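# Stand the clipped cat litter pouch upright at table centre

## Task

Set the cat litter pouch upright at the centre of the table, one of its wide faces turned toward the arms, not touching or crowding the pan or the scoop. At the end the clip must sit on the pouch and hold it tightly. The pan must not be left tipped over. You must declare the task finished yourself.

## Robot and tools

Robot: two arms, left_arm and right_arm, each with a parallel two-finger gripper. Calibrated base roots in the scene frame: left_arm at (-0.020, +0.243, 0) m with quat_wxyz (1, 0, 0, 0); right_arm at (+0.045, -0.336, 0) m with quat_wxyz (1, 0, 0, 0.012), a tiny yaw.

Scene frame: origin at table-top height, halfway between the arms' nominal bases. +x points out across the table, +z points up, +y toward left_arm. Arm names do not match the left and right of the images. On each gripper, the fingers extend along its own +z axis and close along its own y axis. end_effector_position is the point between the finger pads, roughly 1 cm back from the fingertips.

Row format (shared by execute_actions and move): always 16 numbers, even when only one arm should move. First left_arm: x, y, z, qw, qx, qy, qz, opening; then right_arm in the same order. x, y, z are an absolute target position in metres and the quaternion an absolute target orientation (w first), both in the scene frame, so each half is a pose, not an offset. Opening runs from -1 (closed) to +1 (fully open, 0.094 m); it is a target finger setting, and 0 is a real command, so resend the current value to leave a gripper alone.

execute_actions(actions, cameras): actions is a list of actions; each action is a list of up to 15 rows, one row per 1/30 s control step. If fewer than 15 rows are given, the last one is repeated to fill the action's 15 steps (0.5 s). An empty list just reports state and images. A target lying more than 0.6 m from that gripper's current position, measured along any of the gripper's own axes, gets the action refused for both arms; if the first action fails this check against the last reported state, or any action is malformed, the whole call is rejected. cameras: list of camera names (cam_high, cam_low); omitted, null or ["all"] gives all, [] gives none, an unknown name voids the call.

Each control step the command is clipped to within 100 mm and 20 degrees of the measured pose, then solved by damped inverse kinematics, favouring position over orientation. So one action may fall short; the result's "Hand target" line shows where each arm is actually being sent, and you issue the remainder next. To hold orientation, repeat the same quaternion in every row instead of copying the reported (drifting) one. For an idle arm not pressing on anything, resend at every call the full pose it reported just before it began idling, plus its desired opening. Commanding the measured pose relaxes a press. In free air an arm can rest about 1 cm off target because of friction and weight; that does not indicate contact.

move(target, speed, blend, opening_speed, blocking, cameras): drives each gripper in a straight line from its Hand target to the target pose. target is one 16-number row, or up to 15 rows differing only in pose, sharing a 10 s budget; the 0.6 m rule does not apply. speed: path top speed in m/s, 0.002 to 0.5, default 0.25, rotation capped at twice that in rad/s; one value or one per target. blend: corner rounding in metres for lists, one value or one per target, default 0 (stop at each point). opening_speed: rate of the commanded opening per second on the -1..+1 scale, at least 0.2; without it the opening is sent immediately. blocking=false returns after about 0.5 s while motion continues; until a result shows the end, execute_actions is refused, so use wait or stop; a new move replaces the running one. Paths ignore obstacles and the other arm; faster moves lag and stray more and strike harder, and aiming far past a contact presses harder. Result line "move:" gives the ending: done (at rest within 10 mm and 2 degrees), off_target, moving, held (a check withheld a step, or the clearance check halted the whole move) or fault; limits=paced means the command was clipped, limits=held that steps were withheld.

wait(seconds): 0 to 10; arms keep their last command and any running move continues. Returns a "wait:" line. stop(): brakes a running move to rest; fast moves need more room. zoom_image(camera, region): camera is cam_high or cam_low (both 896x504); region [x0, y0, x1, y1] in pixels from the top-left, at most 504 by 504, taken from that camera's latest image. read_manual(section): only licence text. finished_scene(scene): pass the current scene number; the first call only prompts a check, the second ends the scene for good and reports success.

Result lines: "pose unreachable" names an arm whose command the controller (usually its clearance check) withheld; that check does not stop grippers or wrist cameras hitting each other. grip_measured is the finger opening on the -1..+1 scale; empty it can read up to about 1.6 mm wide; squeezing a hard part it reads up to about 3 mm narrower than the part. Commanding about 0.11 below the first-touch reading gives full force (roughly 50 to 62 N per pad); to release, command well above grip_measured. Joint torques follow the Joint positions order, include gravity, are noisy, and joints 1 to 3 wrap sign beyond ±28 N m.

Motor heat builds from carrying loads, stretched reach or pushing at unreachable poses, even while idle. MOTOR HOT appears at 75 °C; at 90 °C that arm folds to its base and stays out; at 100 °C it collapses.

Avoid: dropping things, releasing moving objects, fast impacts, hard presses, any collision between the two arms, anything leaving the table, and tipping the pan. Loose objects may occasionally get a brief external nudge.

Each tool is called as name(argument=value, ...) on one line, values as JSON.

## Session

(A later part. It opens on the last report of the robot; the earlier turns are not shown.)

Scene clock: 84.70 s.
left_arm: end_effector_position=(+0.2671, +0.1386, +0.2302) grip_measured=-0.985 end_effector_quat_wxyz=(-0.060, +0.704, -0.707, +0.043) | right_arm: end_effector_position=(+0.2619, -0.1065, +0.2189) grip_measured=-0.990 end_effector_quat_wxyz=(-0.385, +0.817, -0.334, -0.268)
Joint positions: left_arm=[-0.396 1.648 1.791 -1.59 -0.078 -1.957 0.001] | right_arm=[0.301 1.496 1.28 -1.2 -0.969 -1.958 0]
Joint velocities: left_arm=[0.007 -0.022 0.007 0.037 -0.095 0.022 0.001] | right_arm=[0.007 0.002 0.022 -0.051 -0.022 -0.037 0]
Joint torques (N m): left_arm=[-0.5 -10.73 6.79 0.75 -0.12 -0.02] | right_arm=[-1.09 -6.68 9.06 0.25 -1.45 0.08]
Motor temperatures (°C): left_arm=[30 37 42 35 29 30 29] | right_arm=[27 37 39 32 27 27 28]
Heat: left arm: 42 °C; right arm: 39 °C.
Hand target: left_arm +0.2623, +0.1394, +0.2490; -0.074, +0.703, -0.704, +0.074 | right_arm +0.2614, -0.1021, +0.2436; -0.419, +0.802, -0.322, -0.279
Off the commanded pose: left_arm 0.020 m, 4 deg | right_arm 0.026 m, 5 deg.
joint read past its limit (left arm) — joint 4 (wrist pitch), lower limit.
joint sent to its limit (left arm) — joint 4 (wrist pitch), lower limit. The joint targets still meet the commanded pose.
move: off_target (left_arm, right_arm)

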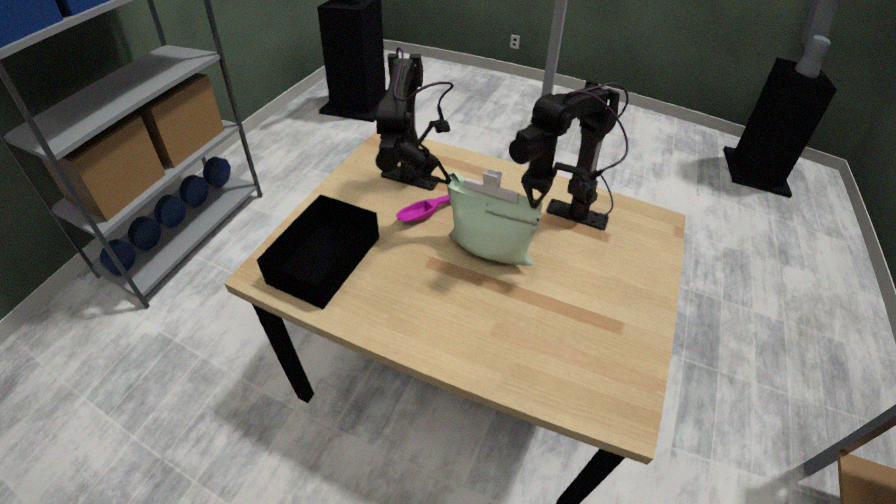

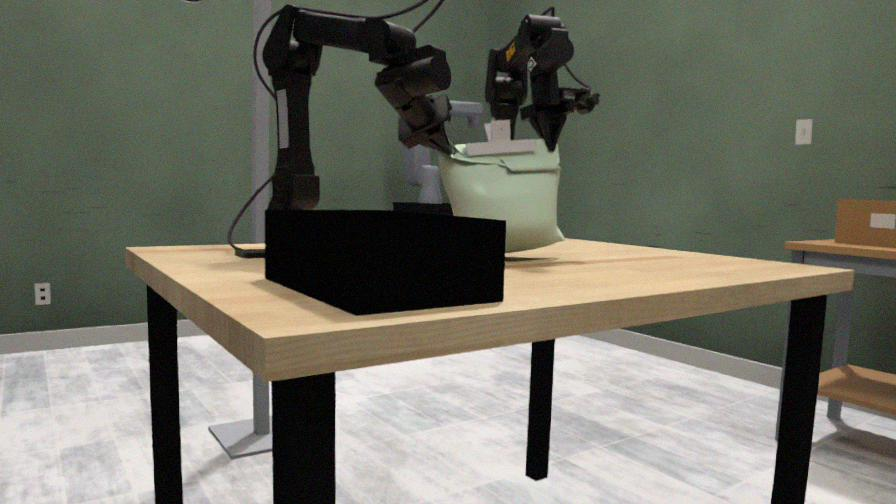

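move(target=[0.262, 0.139, 0.228, 0.1106, -0.6984, 0.6984, -0.1106, -1.0, 0.262, -0.101, 0.227, 0.4194, -0.8011, 0.3224, 0.2801, -1.0], speed=0.03)

zoom_image(camera="cam_high", region=[380, 130, 600, 300])

zoom_image(camera="cam_low", region=[380, 100, 660, 290])

Scene clock: 87.27 s.
left_arm: end_effector_position=(+0.2579, +0.1387, +0.2105) grip_measured=-0.985 end_effector_quat_wxyz=(-0.085, +0.700, -0.705, +0.076) | right_arm: end_effector_position=(+0.2639, -0.1064, +0.2142) grip_measured=-0.990 end_effector_quat_wxyz=(-0.388, +0.820, -0.329, -0.261)
Joint positions: left_arm=[-0.423 1.509 1.553 -1.411 -0.103 -1.978 0.001] | right_arm=[0.301 1.496 1.263 -1.172 -0.964 -1.966 0]
Joint velocities: left_arm=[-0.012 0.012 0.017 0.007 0.095 0.081 -0.001] | right_arm=[-0.022 -0.002 -0.002 0.066 -0.051 -0.007 0.001]
Joint torques (N m): left_arm=[-0.49 -9.09 6.93 1.05 -0.35 -0.02] | right_arm=[-0.95 -6.31 5.64 0.57 -1.49 0.1]
Motor temperatures (°C): left_arm=[30 38 42 34 29 30 29] | right_arm=[27 37 39 32 28 27 28]
Heat: left arm: 42 °C; right arm: 39 °C.
Hand target: left_arm +0.2616, +0.1393, +0.2274; -0.109, +0.698, -0.699, +0.111 | right_arm +0.2619, -0.1019, +0.2273; -0.418, +0.802, -0.322, -0.280
Off the commanded pose: left_arm 0.018 m, 5 deg | right_arm 0.014 m, 5 deg.
move: off_target (left_arm, right_arm)

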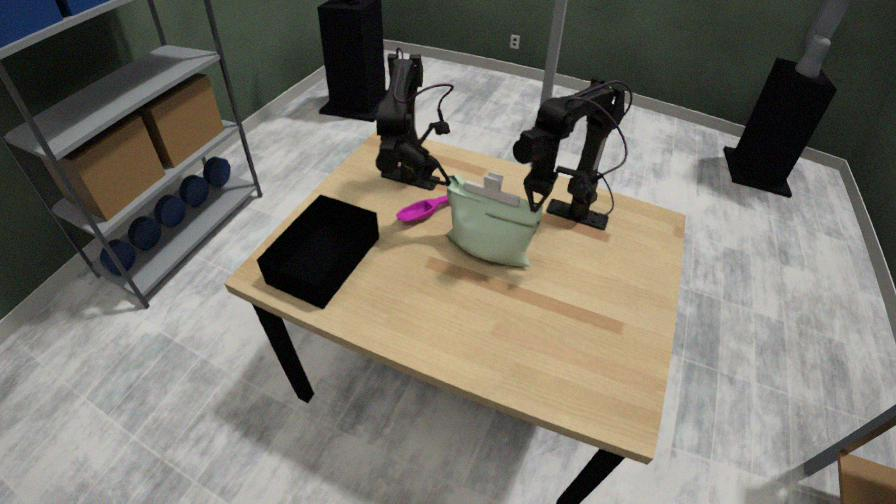

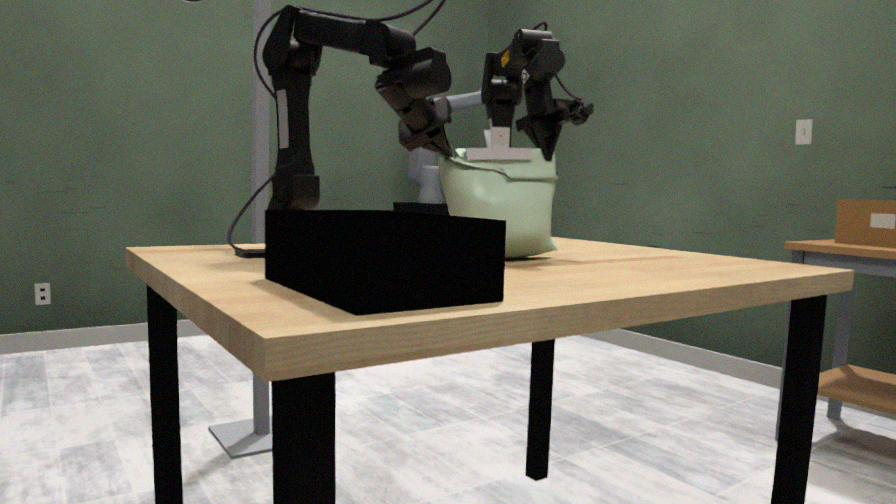

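Scaled by 2.291.

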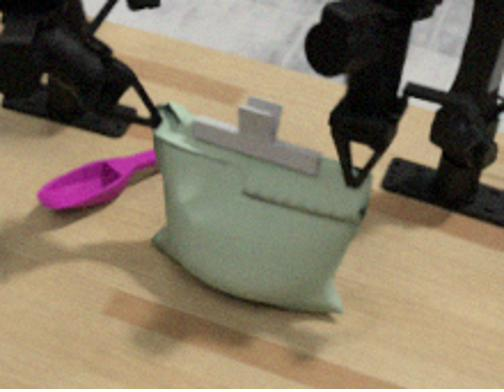

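Scaled by 1.800.

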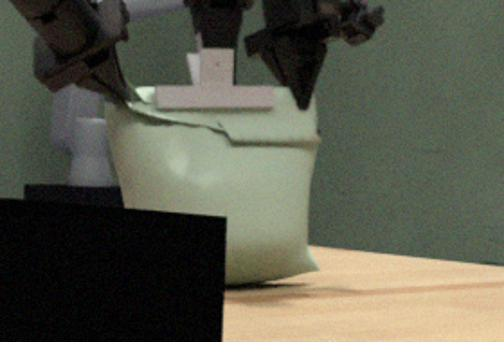

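move(target=[0.263, 0.138, 0.210, 0.1106, -0.6984, 0.6984, -0.1106, -1.0, 0.262, -0.101, 0.210, 0.4194, -0.8011, 0.3224, 0.2801, -1.0], speed=0.03)

zoom_image(camera="cam_high", region=[380, 130, 600, 300])

zoom_image(camera="cam_low", region=[380, 100, 660, 290])

Scene clock: 88.57 s.
left_arm: end_effector_position=(+0.2596, +0.1409, +0.1992) grip_measured=-0.985 end_effector_quat_wxyz=(-0.095, +0.702, -0.701, +0.083) | right_arm: end_effector_position=(+0.2630, -0.1027, +0.2053) grip_measured=-0.990 end_effector_quat_wxyz=(-0.403, +0.814, -0.321, -0.269)
Joint positions: left_arm=[-0.423 1.481 1.475 -1.341 -0.119 -1.982 0.001] | right_arm=[0.301 1.496 1.205 -1.103 -1.003 -1.969 0]
Joint velocities: left_arm=[-0.007 -0.007 -0.002 -0.037 0.007 0.081 0] | right_arm=[-0.007 0.002 0.002 -0.007 -0.007 -0.037 0]
Joint torques (N m): left_arm=[-0.76 -7.49 6.3 1.15 -0.19 -0.01] | right_arm=[-0.83 -6.48 4.93 0.61 -1.1 0.2]
Motor temperatures (°C): left_arm=[30 38 41 34 29 30 29] | right_arm=[27 37 38 32 28 27 28]
Heat: left arm: 41 °C; right arm: 38 °C.
Hand target: left_arm +0.2628, +0.1381, +0.2097; -0.110, +0.698, -0.699, +0.111 | right_arm +0.2619, -0.1014, +0.2102; -0.418, +0.802, -0.322, -0.281
Off the commanded pose: left_arm 0.012 m, 4 deg | right_arm 0.005 m, 3 deg.
move: off_target (left_arm, right_arm)

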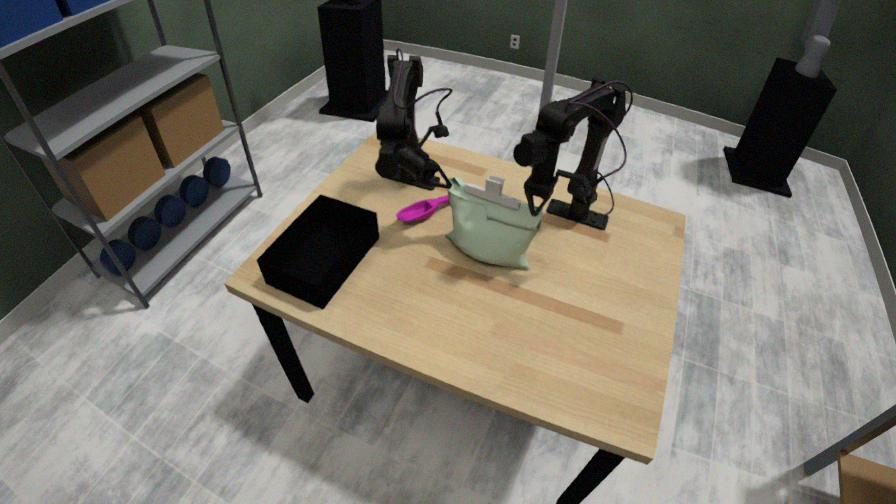

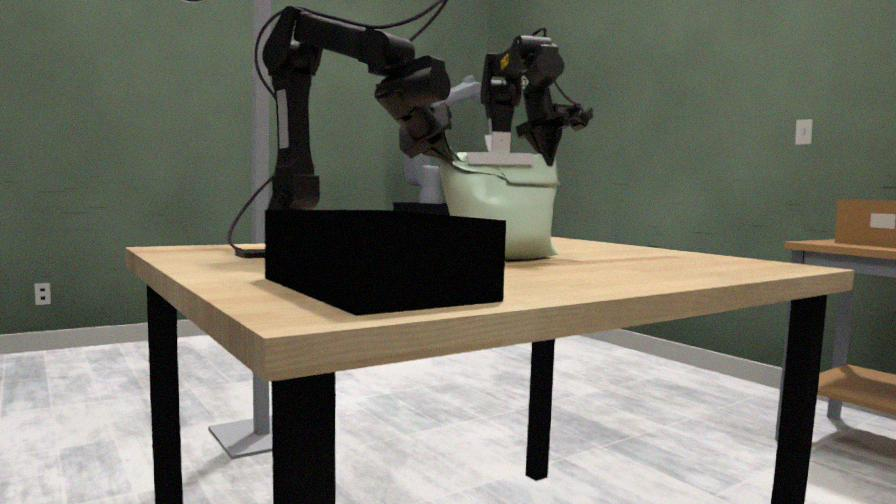

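Scaled by 2.291.

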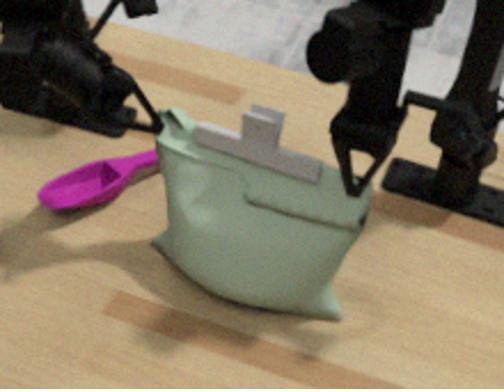

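Scaled by 1.800.

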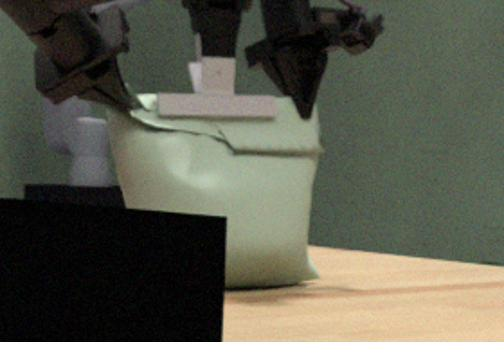

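move(target=[0.264, 0.138, 0.196, 0.1106, -0.6984, 0.6984, -0.1106, -1.0, 0.262, -0.101, 0.196, 0.4194, -0.8011, 0.3224, 0.2801, -1.0], speed=0.03)

zoom_image(camera="cam_high", region=[380, 130, 600, 300])

zoom_image(camera="cam_low", region=[380, 100, 660, 290])

Scene clock: 89.87 s.
left_arm: end_effector_position=(+0.2623, +0.1416, +0.1913) grip_measured=-0.985 end_effector_quat_wxyz=(-0.104, +0.702, -0.699, +0.092) | right_arm: end_effector_position=(+0.2628, -0.1010, +0.1967) grip_measured=-0.990 end_effector_quat_wxyz=(-0.413, +0.808, -0.318, -0.274)
Joint positions: left_arm=[-0.423 1.46 1.418 -1.281 -0.128 -1.982 0.001] | right_arm=[0.299 1.496 1.155 -1.044 -1.027 -1.965 0]
Joint velocities: left_arm=[0.007 0.002 -0.012 -0.022 0.007 -0.051 0.001] | right_arm=[0.002 -0.007 -0.002 -0.066 -0.007 0.066 0.001]
Joint torques (N m): left_arm=[-0.64 -6.43 5.82 1.25 -0.11 -0.03] | right_arm=[-0.92 -5.94 4.46 0.62 -0.84 0.11]
Motor temperatures (°C): left_arm=[30 38 41 34 29 30 29] | right_arm=[27 37 38 32 28 27 28]
Heat: left arm: 41 °C; right arm: 38 °C.
Hand target: left_arm +0.2640, +0.1380, +0.1959; -0.110, +0.698, -0.699, +0.111 | right_arm +0.2620, -0.1012, +0.1961; -0.419, +0.801, -0.322, -0.280
Off the commanded pose: left_arm 0.006 m, 2 deg | right_arm 0.001 m, 1 deg.
move: done

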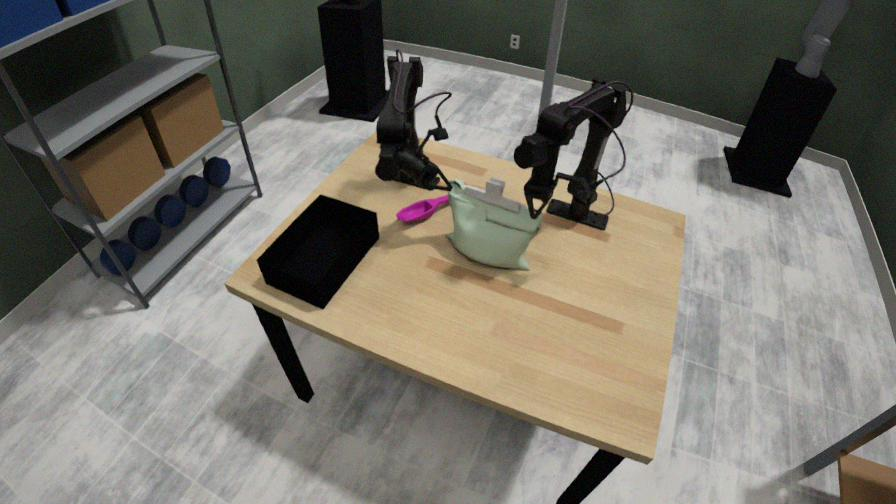

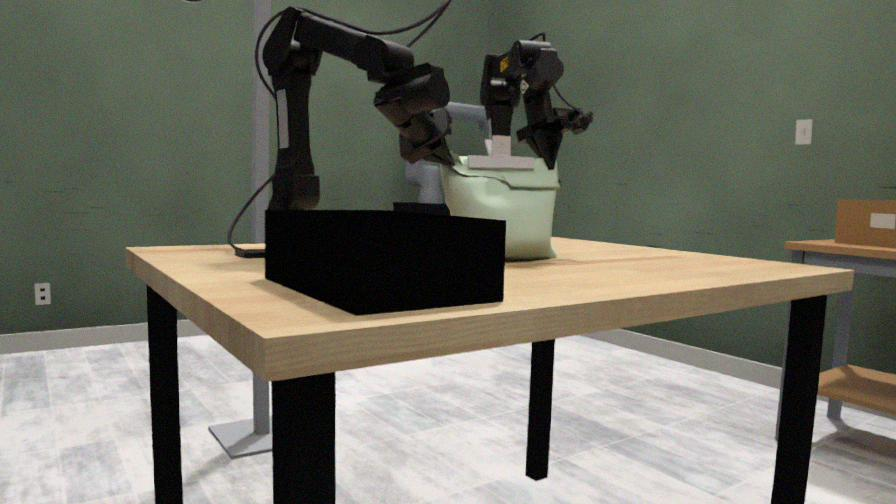

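Scaled by 2.291.

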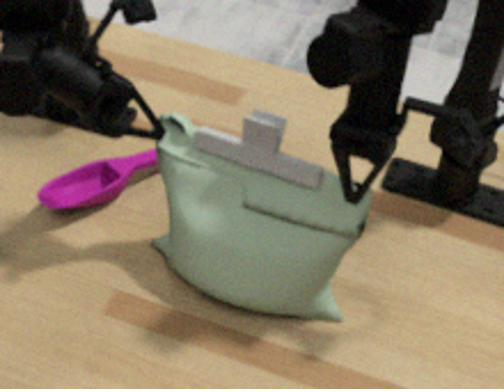

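Scaled by 1.800.

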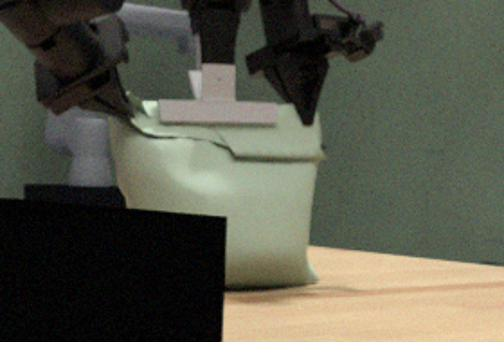

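move(target=[0.264, 0.138, 0.185, 0.1106, -0.6984, 0.6984, -0.1106, -1.0, 0.262, -0.101, 0.186, 0.4194, -0.8011, 0.3224, 0.2801, -1.0], speed=0.03)

zoom_image(camera="cam_high", region=[380, 130, 600, 300])

zoom_image(camera="cam_low", region=[380, 100, 660, 290])

Scene clock: 90.93 s.
left_arm: end_effector_position=(+0.2670, +0.1397, +0.1853) grip_measured=-0.985 end_effector_quat_wxyz=(-0.110, +0.701, -0.697, +0.107) | right_arm: end_effector_position=(+0.2617, -0.0999, +0.1900) grip_measured=-0.990 end_effector_quat_wxyz=(-0.419, +0.805, -0.316, -0.278)
Joint positions: left_arm=[-0.423 1.445 1.373 -1.219 -0.13 -1.982 0.001] | right_arm=[0.299 1.496 1.118 -1.002 -1.042 -1.961 0]
Joint velocities: left_arm=[-0.022 -0.007 0.007 -0.051 -0.022 -0.095 0] | right_arm=[0.002 0.012 0.002 0.007 -0.022 0.007 -0.001]
Joint torques (N m): left_arm=[-0.66 -5.82 5.26 1.06 -0.08 -0.02] | right_arm=[-0.61 -5.6 4.55 0.66 -0.61 0.14]
Motor temperatures (°C): left_arm=[30 37 41 34 29 30 29] | right_arm=[27 37 38 32 28 27 28]
Heat: left arm: 41 °C; right arm: 38 °C.
Hand target: left_arm +0.2639, +0.1381, +0.1847; -0.110, +0.698, -0.699, +0.110 | right_arm +0.2621, -0.1010, +0.1862; -0.419, +0.801, -0.322, -0.280
Off the commanded pose: left_arm 0.003 m, 1 deg | right_arm 0.004 m, 1 deg.
move: done

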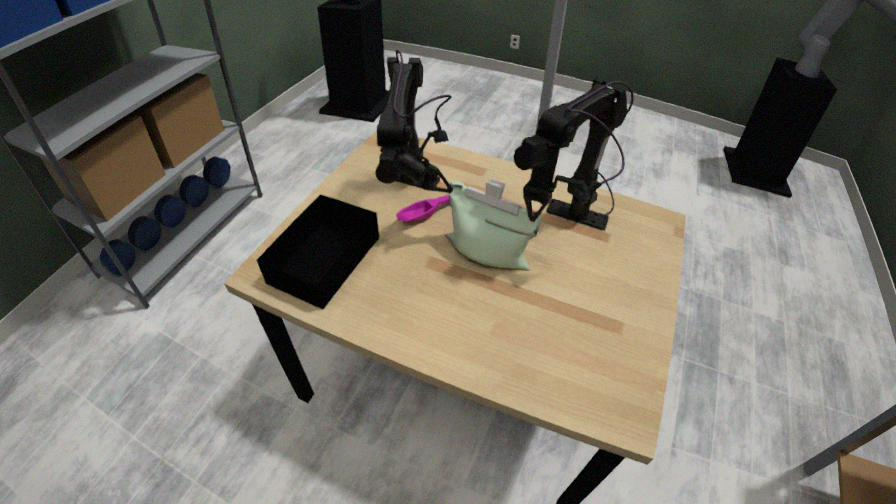

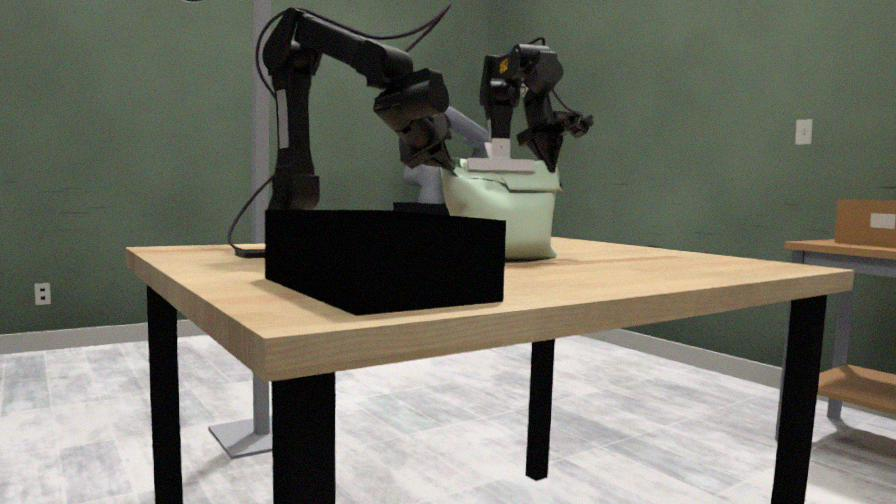

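Scaled by 2.291.

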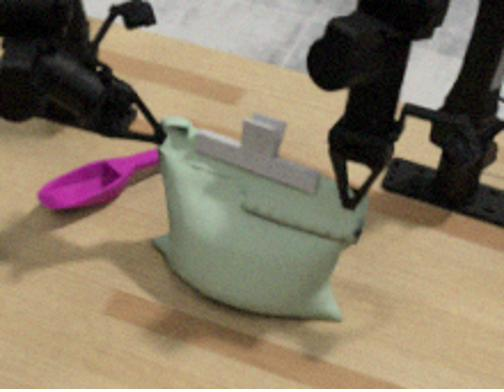

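Scaled by 1.800.

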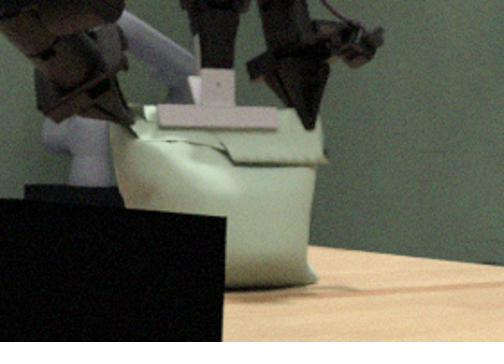

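move(target=[0.264, 0.138, 0.185, 0.1106, -0.6984, 0.6984, -0.1106, -0.6, 0.262, -0.101, 0.186, 0.4194, -0.8011, 0.3224, 0.2801, -1.0], speed=0.03, opening_speed=0.4)

zoom_image(camera="cam_high", region=[380, 130, 600, 300])

zoom_image(camera="cam_low", region=[380, 100, 660, 290])

Scene clock: 92.47 s.
left_arm: end_effector_position=(+0.2676, +0.1382, +0.1856) grip_measured=-0.601 end_effector_quat_wxyz=(-0.110, +0.700, -0.697, +0.109) | right_arm: end_effector_position=(+0.2619, -0.0999, +0.1900) grip_measured=-0.990 end_effector_quat_wxyz=(-0.419, +0.805, -0.316, -0.278)
Joint positions: left_arm=[-0.426 1.445 1.373 -1.214 -0.128 -1.982 0.019] | right_arm=[0.299 1.496 1.118 -1.001 -1.042 -1.96 0]
Joint velocities: left_arm=[0.007 -0.002 0.002 -0.051 -0.007 -0.081 -0.001] | right_arm=[-0.002 0.007 -0.007 0.022 -0.051 -0.081 0.001]
Joint torques (N m): left_arm=[-0.49 -5.89 5.48 1.01 -0.12 -0.04] | right_arm=[-0.72 -5.61 4.44 0.64 -0.65 0.14]
Motor temperatures (°C): left_arm=[30 37 40 34 29 30 29] | right_arm=[27 37 38 32 28 27 28]
Heat: left arm: 40 °C; right arm: 38 °C.
Hand target: left_arm +0.2641, +0.1381, +0.1850; -0.111, +0.698, -0.698, +0.110 | right_arm +0.2619, -0.1011, +0.1860; -0.419, +0.801, -0.322, -0.280
Off the commanded pose: left_arm 0.004 m, 0 deg | right_arm 0.004 m, 1 deg.
move: done

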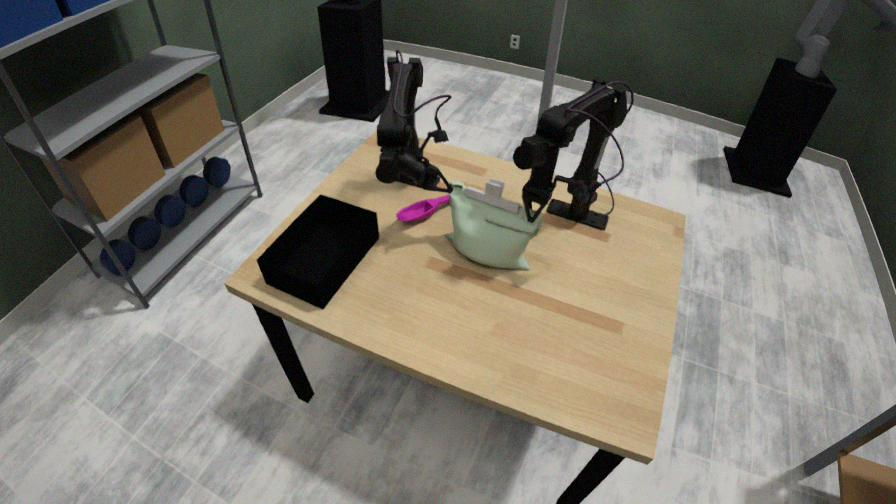

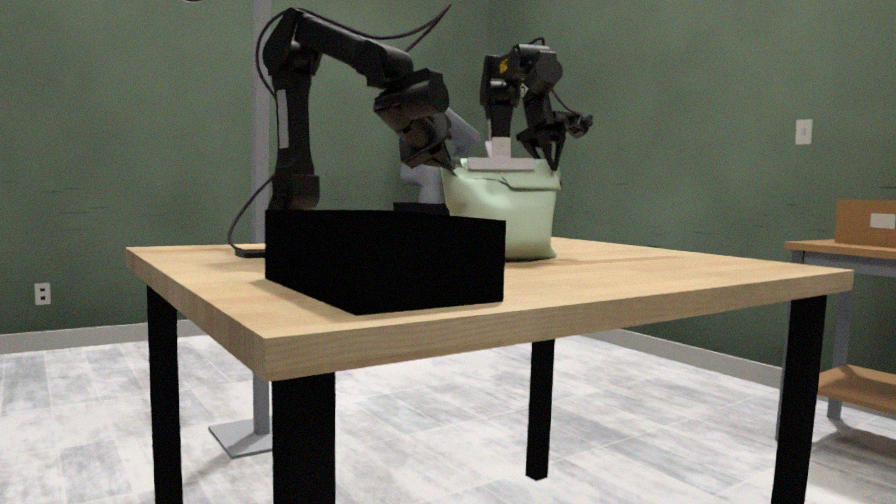

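Scaled by 2.291.

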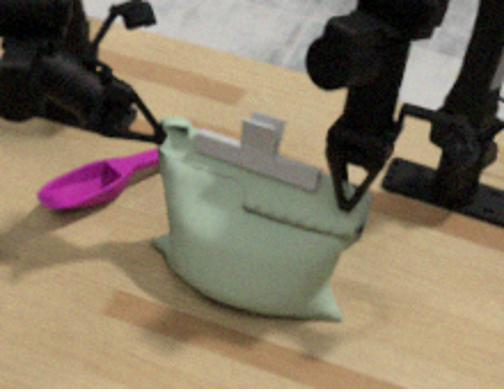

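Scaled by 1.800.

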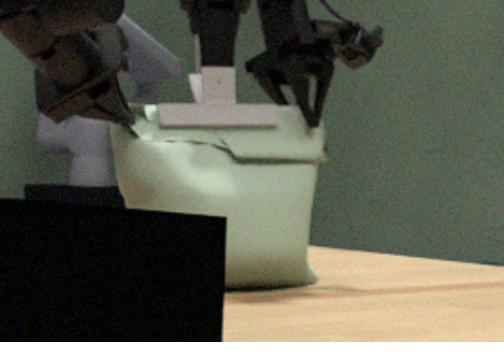

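move(target=[0.258, 0.140, 0.205, 0.1106, -0.6984, 0.6984, -0.1106, -0.4, 0.262, -0.101, 0.186, 0.4194, -0.8011, 0.3224, 0.2801, -1.0], speed=0.03, opening_speed=0.6)

zoom_image(camera="cam_high", region=[380, 130, 600, 300])

zoom_image(camera="cam_low", region=[380, 100, 660, 290])

Scene clock: 93.90 s.
left_arm: end_effector_position=(+0.2613, +0.1402, +0.1923) grip_measured=-0.402 end_effector_quat_wxyz=(-0.106, +0.700, -0.699, +0.099) | right_arm: end_effector_position=(+0.2619, -0.0999, +0.1900) grip_measured=-0.990 end_effector_quat_wxyz=(-0.419, +0.805, -0.316, -0.278)
Joint positions: left_arm=[-0.429 1.445 1.406 -1.269 -0.128 -1.984 0.028] | right_arm=[0.299 1.496 1.118 -1 -1.042 -1.96 0]
Joint velocities: left_arm=[-0.002 -0.012 -0.007 0.007 -0.022 0.051 0] | right_arm=[-0.002 -0.002 -0.007 -0.007 0.007 -0.051 0.002]
Joint torques (N m): left_arm=[-0.4 -6.42 8.92 0.7 -0.13 -0.03] | right_arm=[-0.58 -5.59 4.44 0.65 -0.69 0.09]
Motor temperatures (°C): left_arm=[30 37 40 34 29 30 29] | right_arm=[27 37 38 32 28 27 28]
Heat: left arm: 40 °C; right arm: 38 °C.
Hand target: left_arm +0.2582, +0.1401, +0.2047; -0.111, +0.698, -0.698, +0.111 | right_arm +0.2620, -0.1010, +0.1860; -0.419, +0.801, -0.322, -0.280
Off the commanded pose: left_arm 0.013 m, 1 deg | right_arm 0.004 m, 1 deg.
move: off_target (left_arm)

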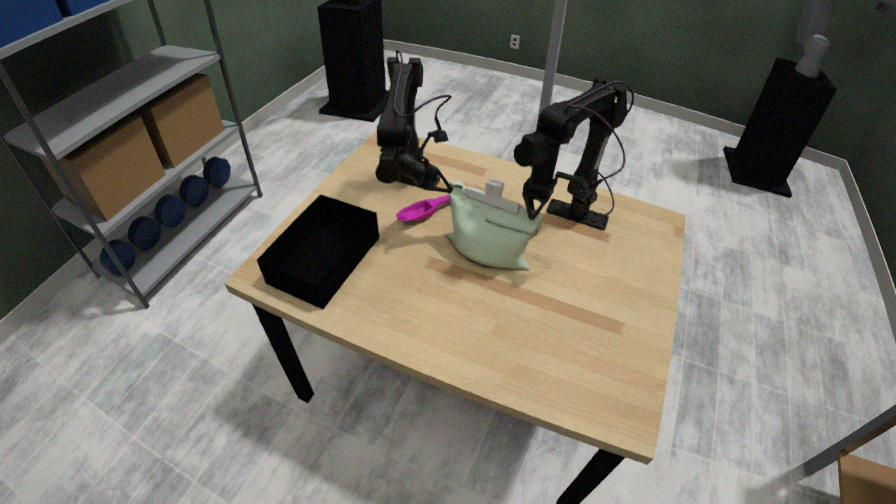

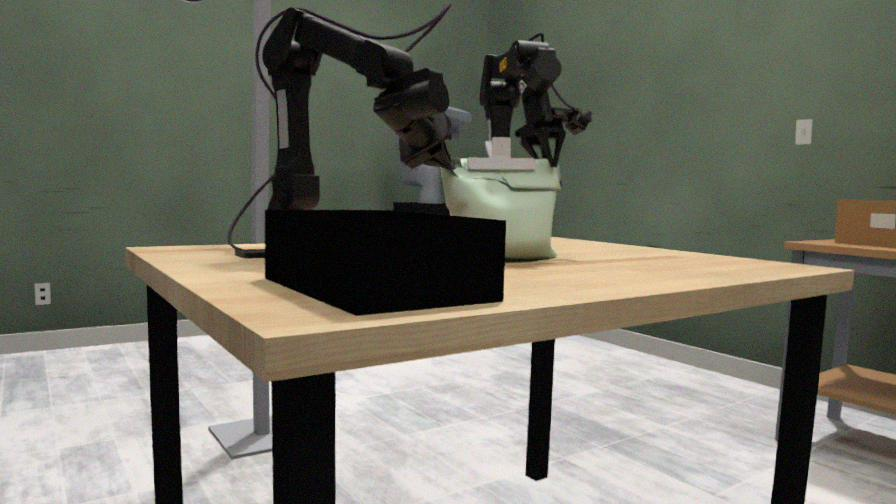

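Scaled by 2.291.

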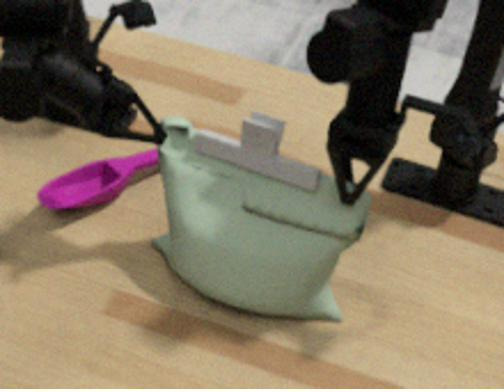

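Scaled by 1.800.

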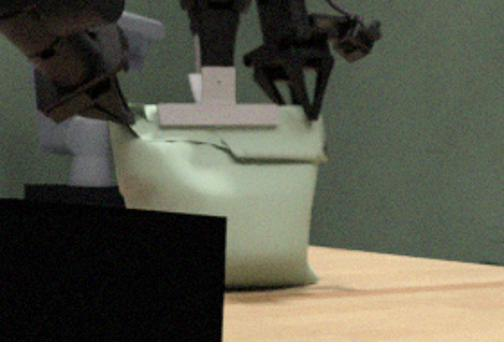

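move(target=[0.250, 0.143, 0.235, 0.1106, -0.6984, 0.6984, -0.1106, -0.3, 0.262, -0.101, 0.186, 0.4194, -0.8011, 0.3224, 0.2801, -1.0], speed=0.03, opening_speed=0.6)

zoom_image(camera="cam_high", region=[380, 130, 600, 300])

zoom_image(camera="cam_low", region=[380, 100, 660, 290])

Scene clock: 95.63 s.
left_arm: end_effector_position=(+0.2545, +0.1426, +0.2244) grip_measured=-0.301 end_effector_quat_wxyz=(-0.107, +0.700, -0.699, +0.102) | right_arm: end_effector_position=(+0.2619, -0.0999, +0.1900) grip_measured=-0.990 end_effector_quat_wxyz=(-0.419, +0.805, -0.316, -0.278)
Joint positions: left_arm=[-0.431 1.445 1.536 -1.393 -0.128 -1.986 0.033] | right_arm=[0.299 1.496 1.118 -1 -1.042 -1.96 0]
Joint velocities: left_arm=[0.007 -0.002 -0.002 -0.081 0.125 0.066 0] | right_arm=[0.007 0.002 0.017 0.022 -0.051 -0.007 -0.003]
Joint torques (N m): left_arm=[-0.5 -5.9 8.47 0.69 -0.16 -0.05] | right_arm=[-0.61 -5.7 4.57 0.66 -0.66 0.14]
Motor temperatures (°C): left_arm=[30 36 40 34 29 30 29] | right_arm=[27 37 37 32 27 27 28]
Heat: left arm: 40 °C; right arm: 37 °C.
Hand target: left_arm +0.2505, +0.1430, +0.2348; -0.111, +0.698, -0.699, +0.111 | right_arm +0.2619, -0.1011, +0.1860; -0.419, +0.801, -0.322, -0.280
Off the commanded pose: left_arm 0.012 m, 1 deg | right_arm 0.004 m, 1 deg.
move: off_target (left_arm)

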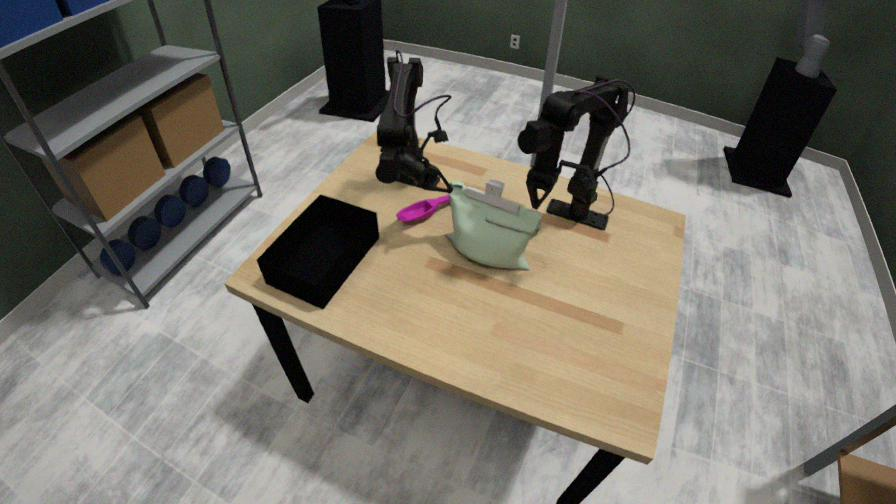

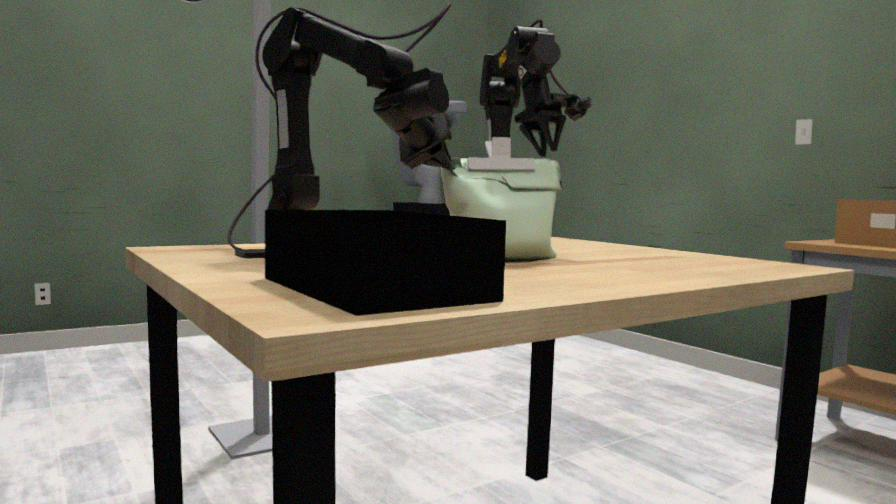

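Scaled by 2.291.

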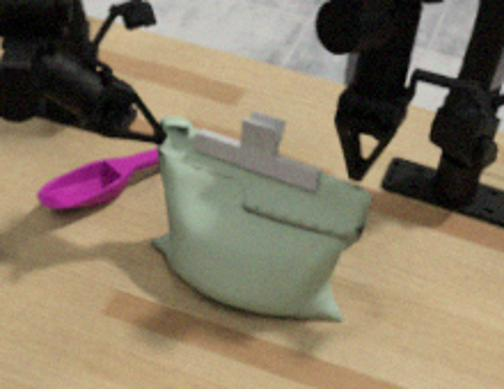

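Scaled by 1.800.

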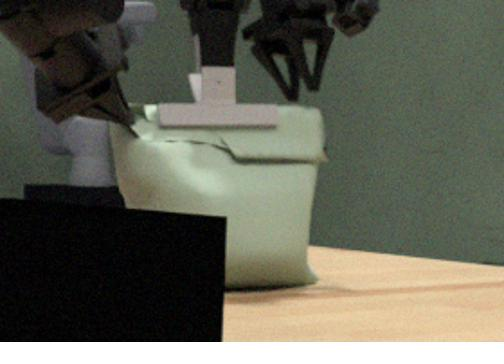

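move(target=[0.250, 0.143, 0.235, 0.1106, -0.6984, 0.6984, -0.1106, -0.3, 0.262, -0.101, 0.186, 0.4194, -0.8011, 0.3224, 0.2801, -0.6], speed=0.03, opening_speed=0.4)

zoom_image(camera="cam_high", region=[380, 130, 600, 300])

zoom_image(camera="cam_low", region=[380, 100, 660, 290])

Scene clock: 97.23 s.
left_arm: end_effector_position=(+0.2542, +0.1426, +0.2243) grip_measured=-0.301 end_effector_quat_wxyz=(-0.106, +0.700, -0.699, +0.102) | right_arm: end_effector_position=(+0.2656, -0.0992, +0.1898) grip_measured=-0.602 end_effector_quat_wxyz=(-0.423, +0.807, -0.312, -0.269)
Joint positions: left_arm=[-0.431 1.445 1.536 -1.394 -0.128 -1.986 0.033] | right_arm=[0.299 1.496 1.118 -0.978 -1.036 -1.959 0.019]
Joint velocities: left_arm=[-0.007 -0.012 0.002 -0.066 0.007 0.081 -0.001] | right_arm=[-0.002 -0.002 -0.012 0.007 0.007 -0.007 -0.001]
Joint torques (N m): left_arm=[-0.38 -6.04 8.32 0.71 -0.14 0.01] | right_arm=[-0.65 -5.56 4.57 0.46 -0.73 0.13]
Motor temperatures (°C): left_arm=[30 36 40 34 29 30 29] | right_arm=[27 37 37 32 27 27 28]
Heat: left arm: 40 °C; right arm: 37 °C.
Hand target: left_arm +0.2501, +0.1430, +0.2347; -0.110, +0.698, -0.699, +0.111 | right_arm +0.2620, -0.1009, +0.1861; -0.419, +0.801, -0.322, -0.280
Off the commanded pose: left_arm 0.011 m, 1 deg | right_arm 0.006 m, 2 deg.
move: off_target (left_arm)

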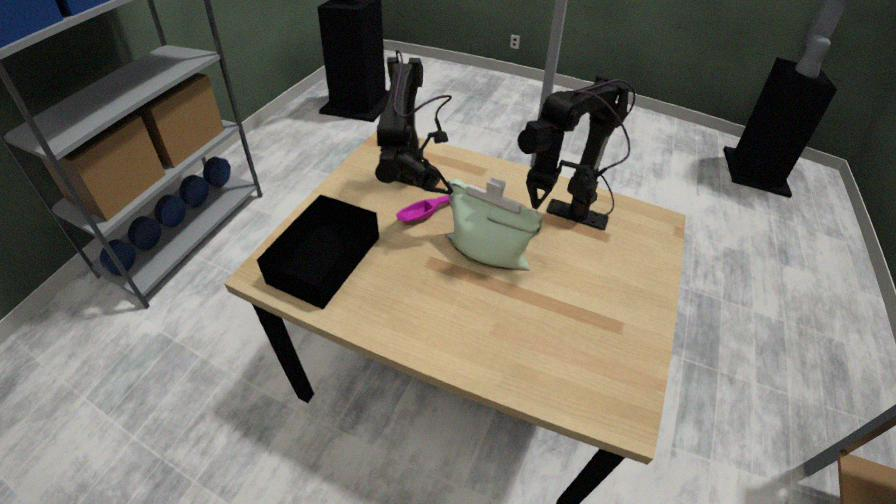

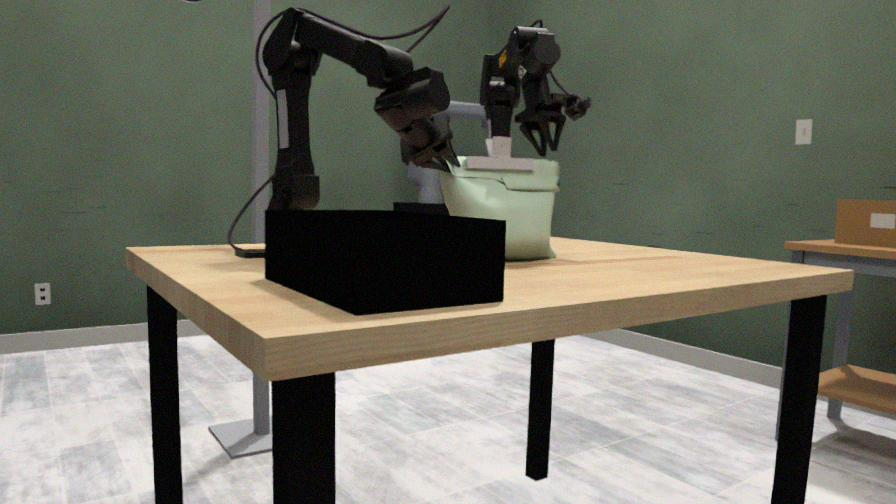

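Scaled by 2.291.

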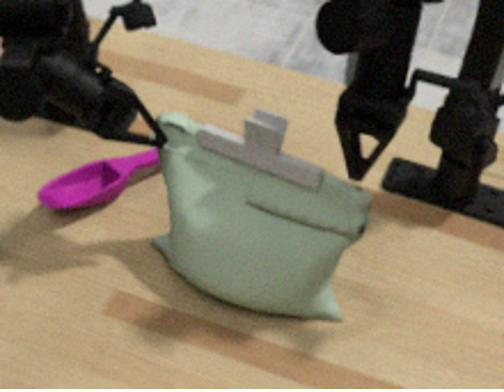

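Scaled by 1.800.

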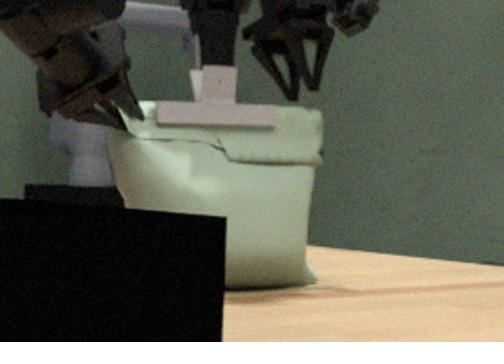

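move(target=[0.250, 0.143, 0.235, 0.1106, -0.6984, 0.6984, -0.1106, -0.3, 0.270, -0.142, 0.212, 0.4194, -0.8011, 0.3224, 0.2801, -0.45], speed=0.03, opening_speed=0.4)

zoom_image(camera="cam_high", region=[380, 130, 600, 300])

zoom_image(camera="cam_low", region=[380, 100, 660, 290])

Scene clock: 99.60 s.
left_arm: end_effector_position=(+0.2541, +0.1426, +0.2243) grip_measured=-0.301 end_effector_quat_wxyz=(-0.106, +0.700, -0.699, +0.102) | right_arm: end_effector_position=(+0.2696, -0.1408, +0.1993) grip_measured=-0.452 end_effector_quat_wxyz=(-0.413, +0.795, -0.359, -0.263)
Joint positions: left_arm=[-0.431 1.445 1.536 -1.395 -0.128 -1.987 0.033] | right_arm=[0.151 1.478 1.161 -1.203 -1.022 -2.09 0.026]
Joint velocities: left_arm=[-0.022 -0.002 0.022 -0.007 0.022 -0.037 0] | right_arm=[0.012 -0.017 0.002 -0.007 -0.007 -0.022 0]
Joint torques (N m): left_arm=[-0.43 -5.94 8.21 0.68 -0.14 -0.02] | right_arm=[-0.66 -6.46 8.1 -0.01 -0.7 0.02]
Motor temperatures (°C): left_arm=[30 36 40 34 29 30 29] | right_arm=[27 37 37 32 27 27 28]
Heat: left arm: 40 °C; right arm: 37 °C.
Hand target: left_arm +0.2501, +0.1431, +0.2347; -0.110, +0.698, -0.698, +0.111 | right_arm +0.2698, -0.1417, +0.2114; -0.421, +0.794, -0.356, -0.257
Off the commanded pose: left_arm 0.011 m, 1 deg | right_arm 0.013 m, 5 deg.
joint sent to its limit (right arm) — joint 6 (wrist roll), lower limit. The joint targets are off in orientation, not in position.
move: off_target (left_arm, right_arm)

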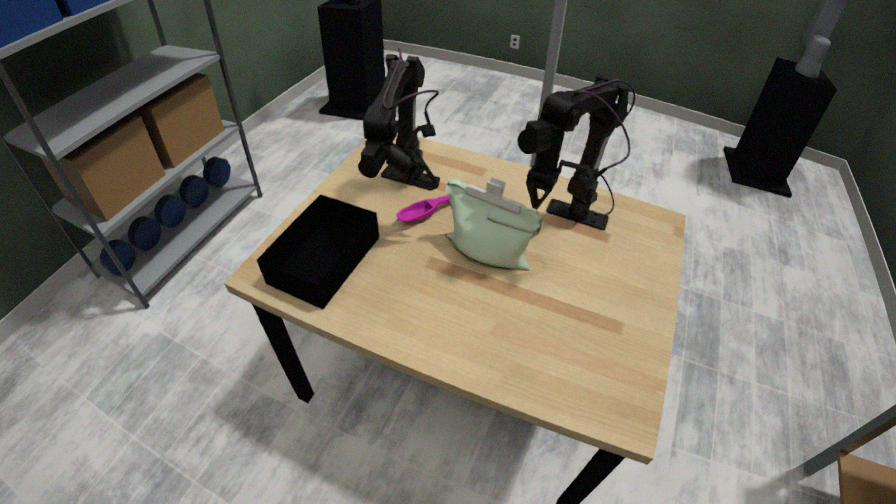

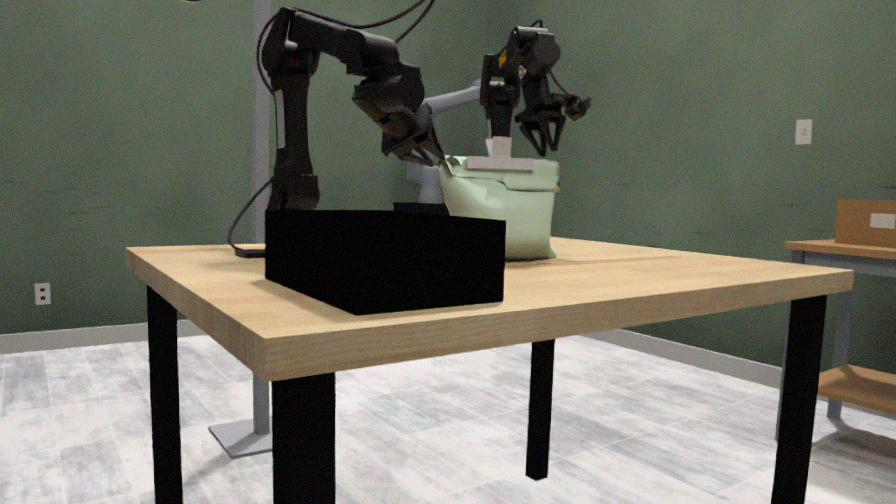

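Scaled by 2.291.

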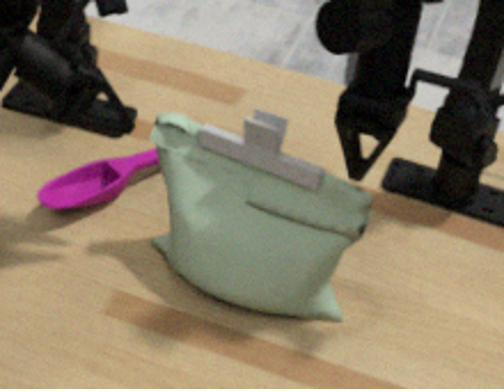

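Scaled by 1.800.

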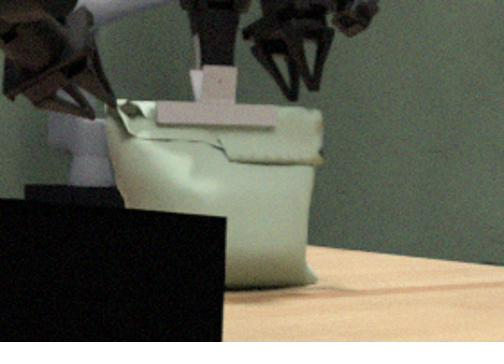

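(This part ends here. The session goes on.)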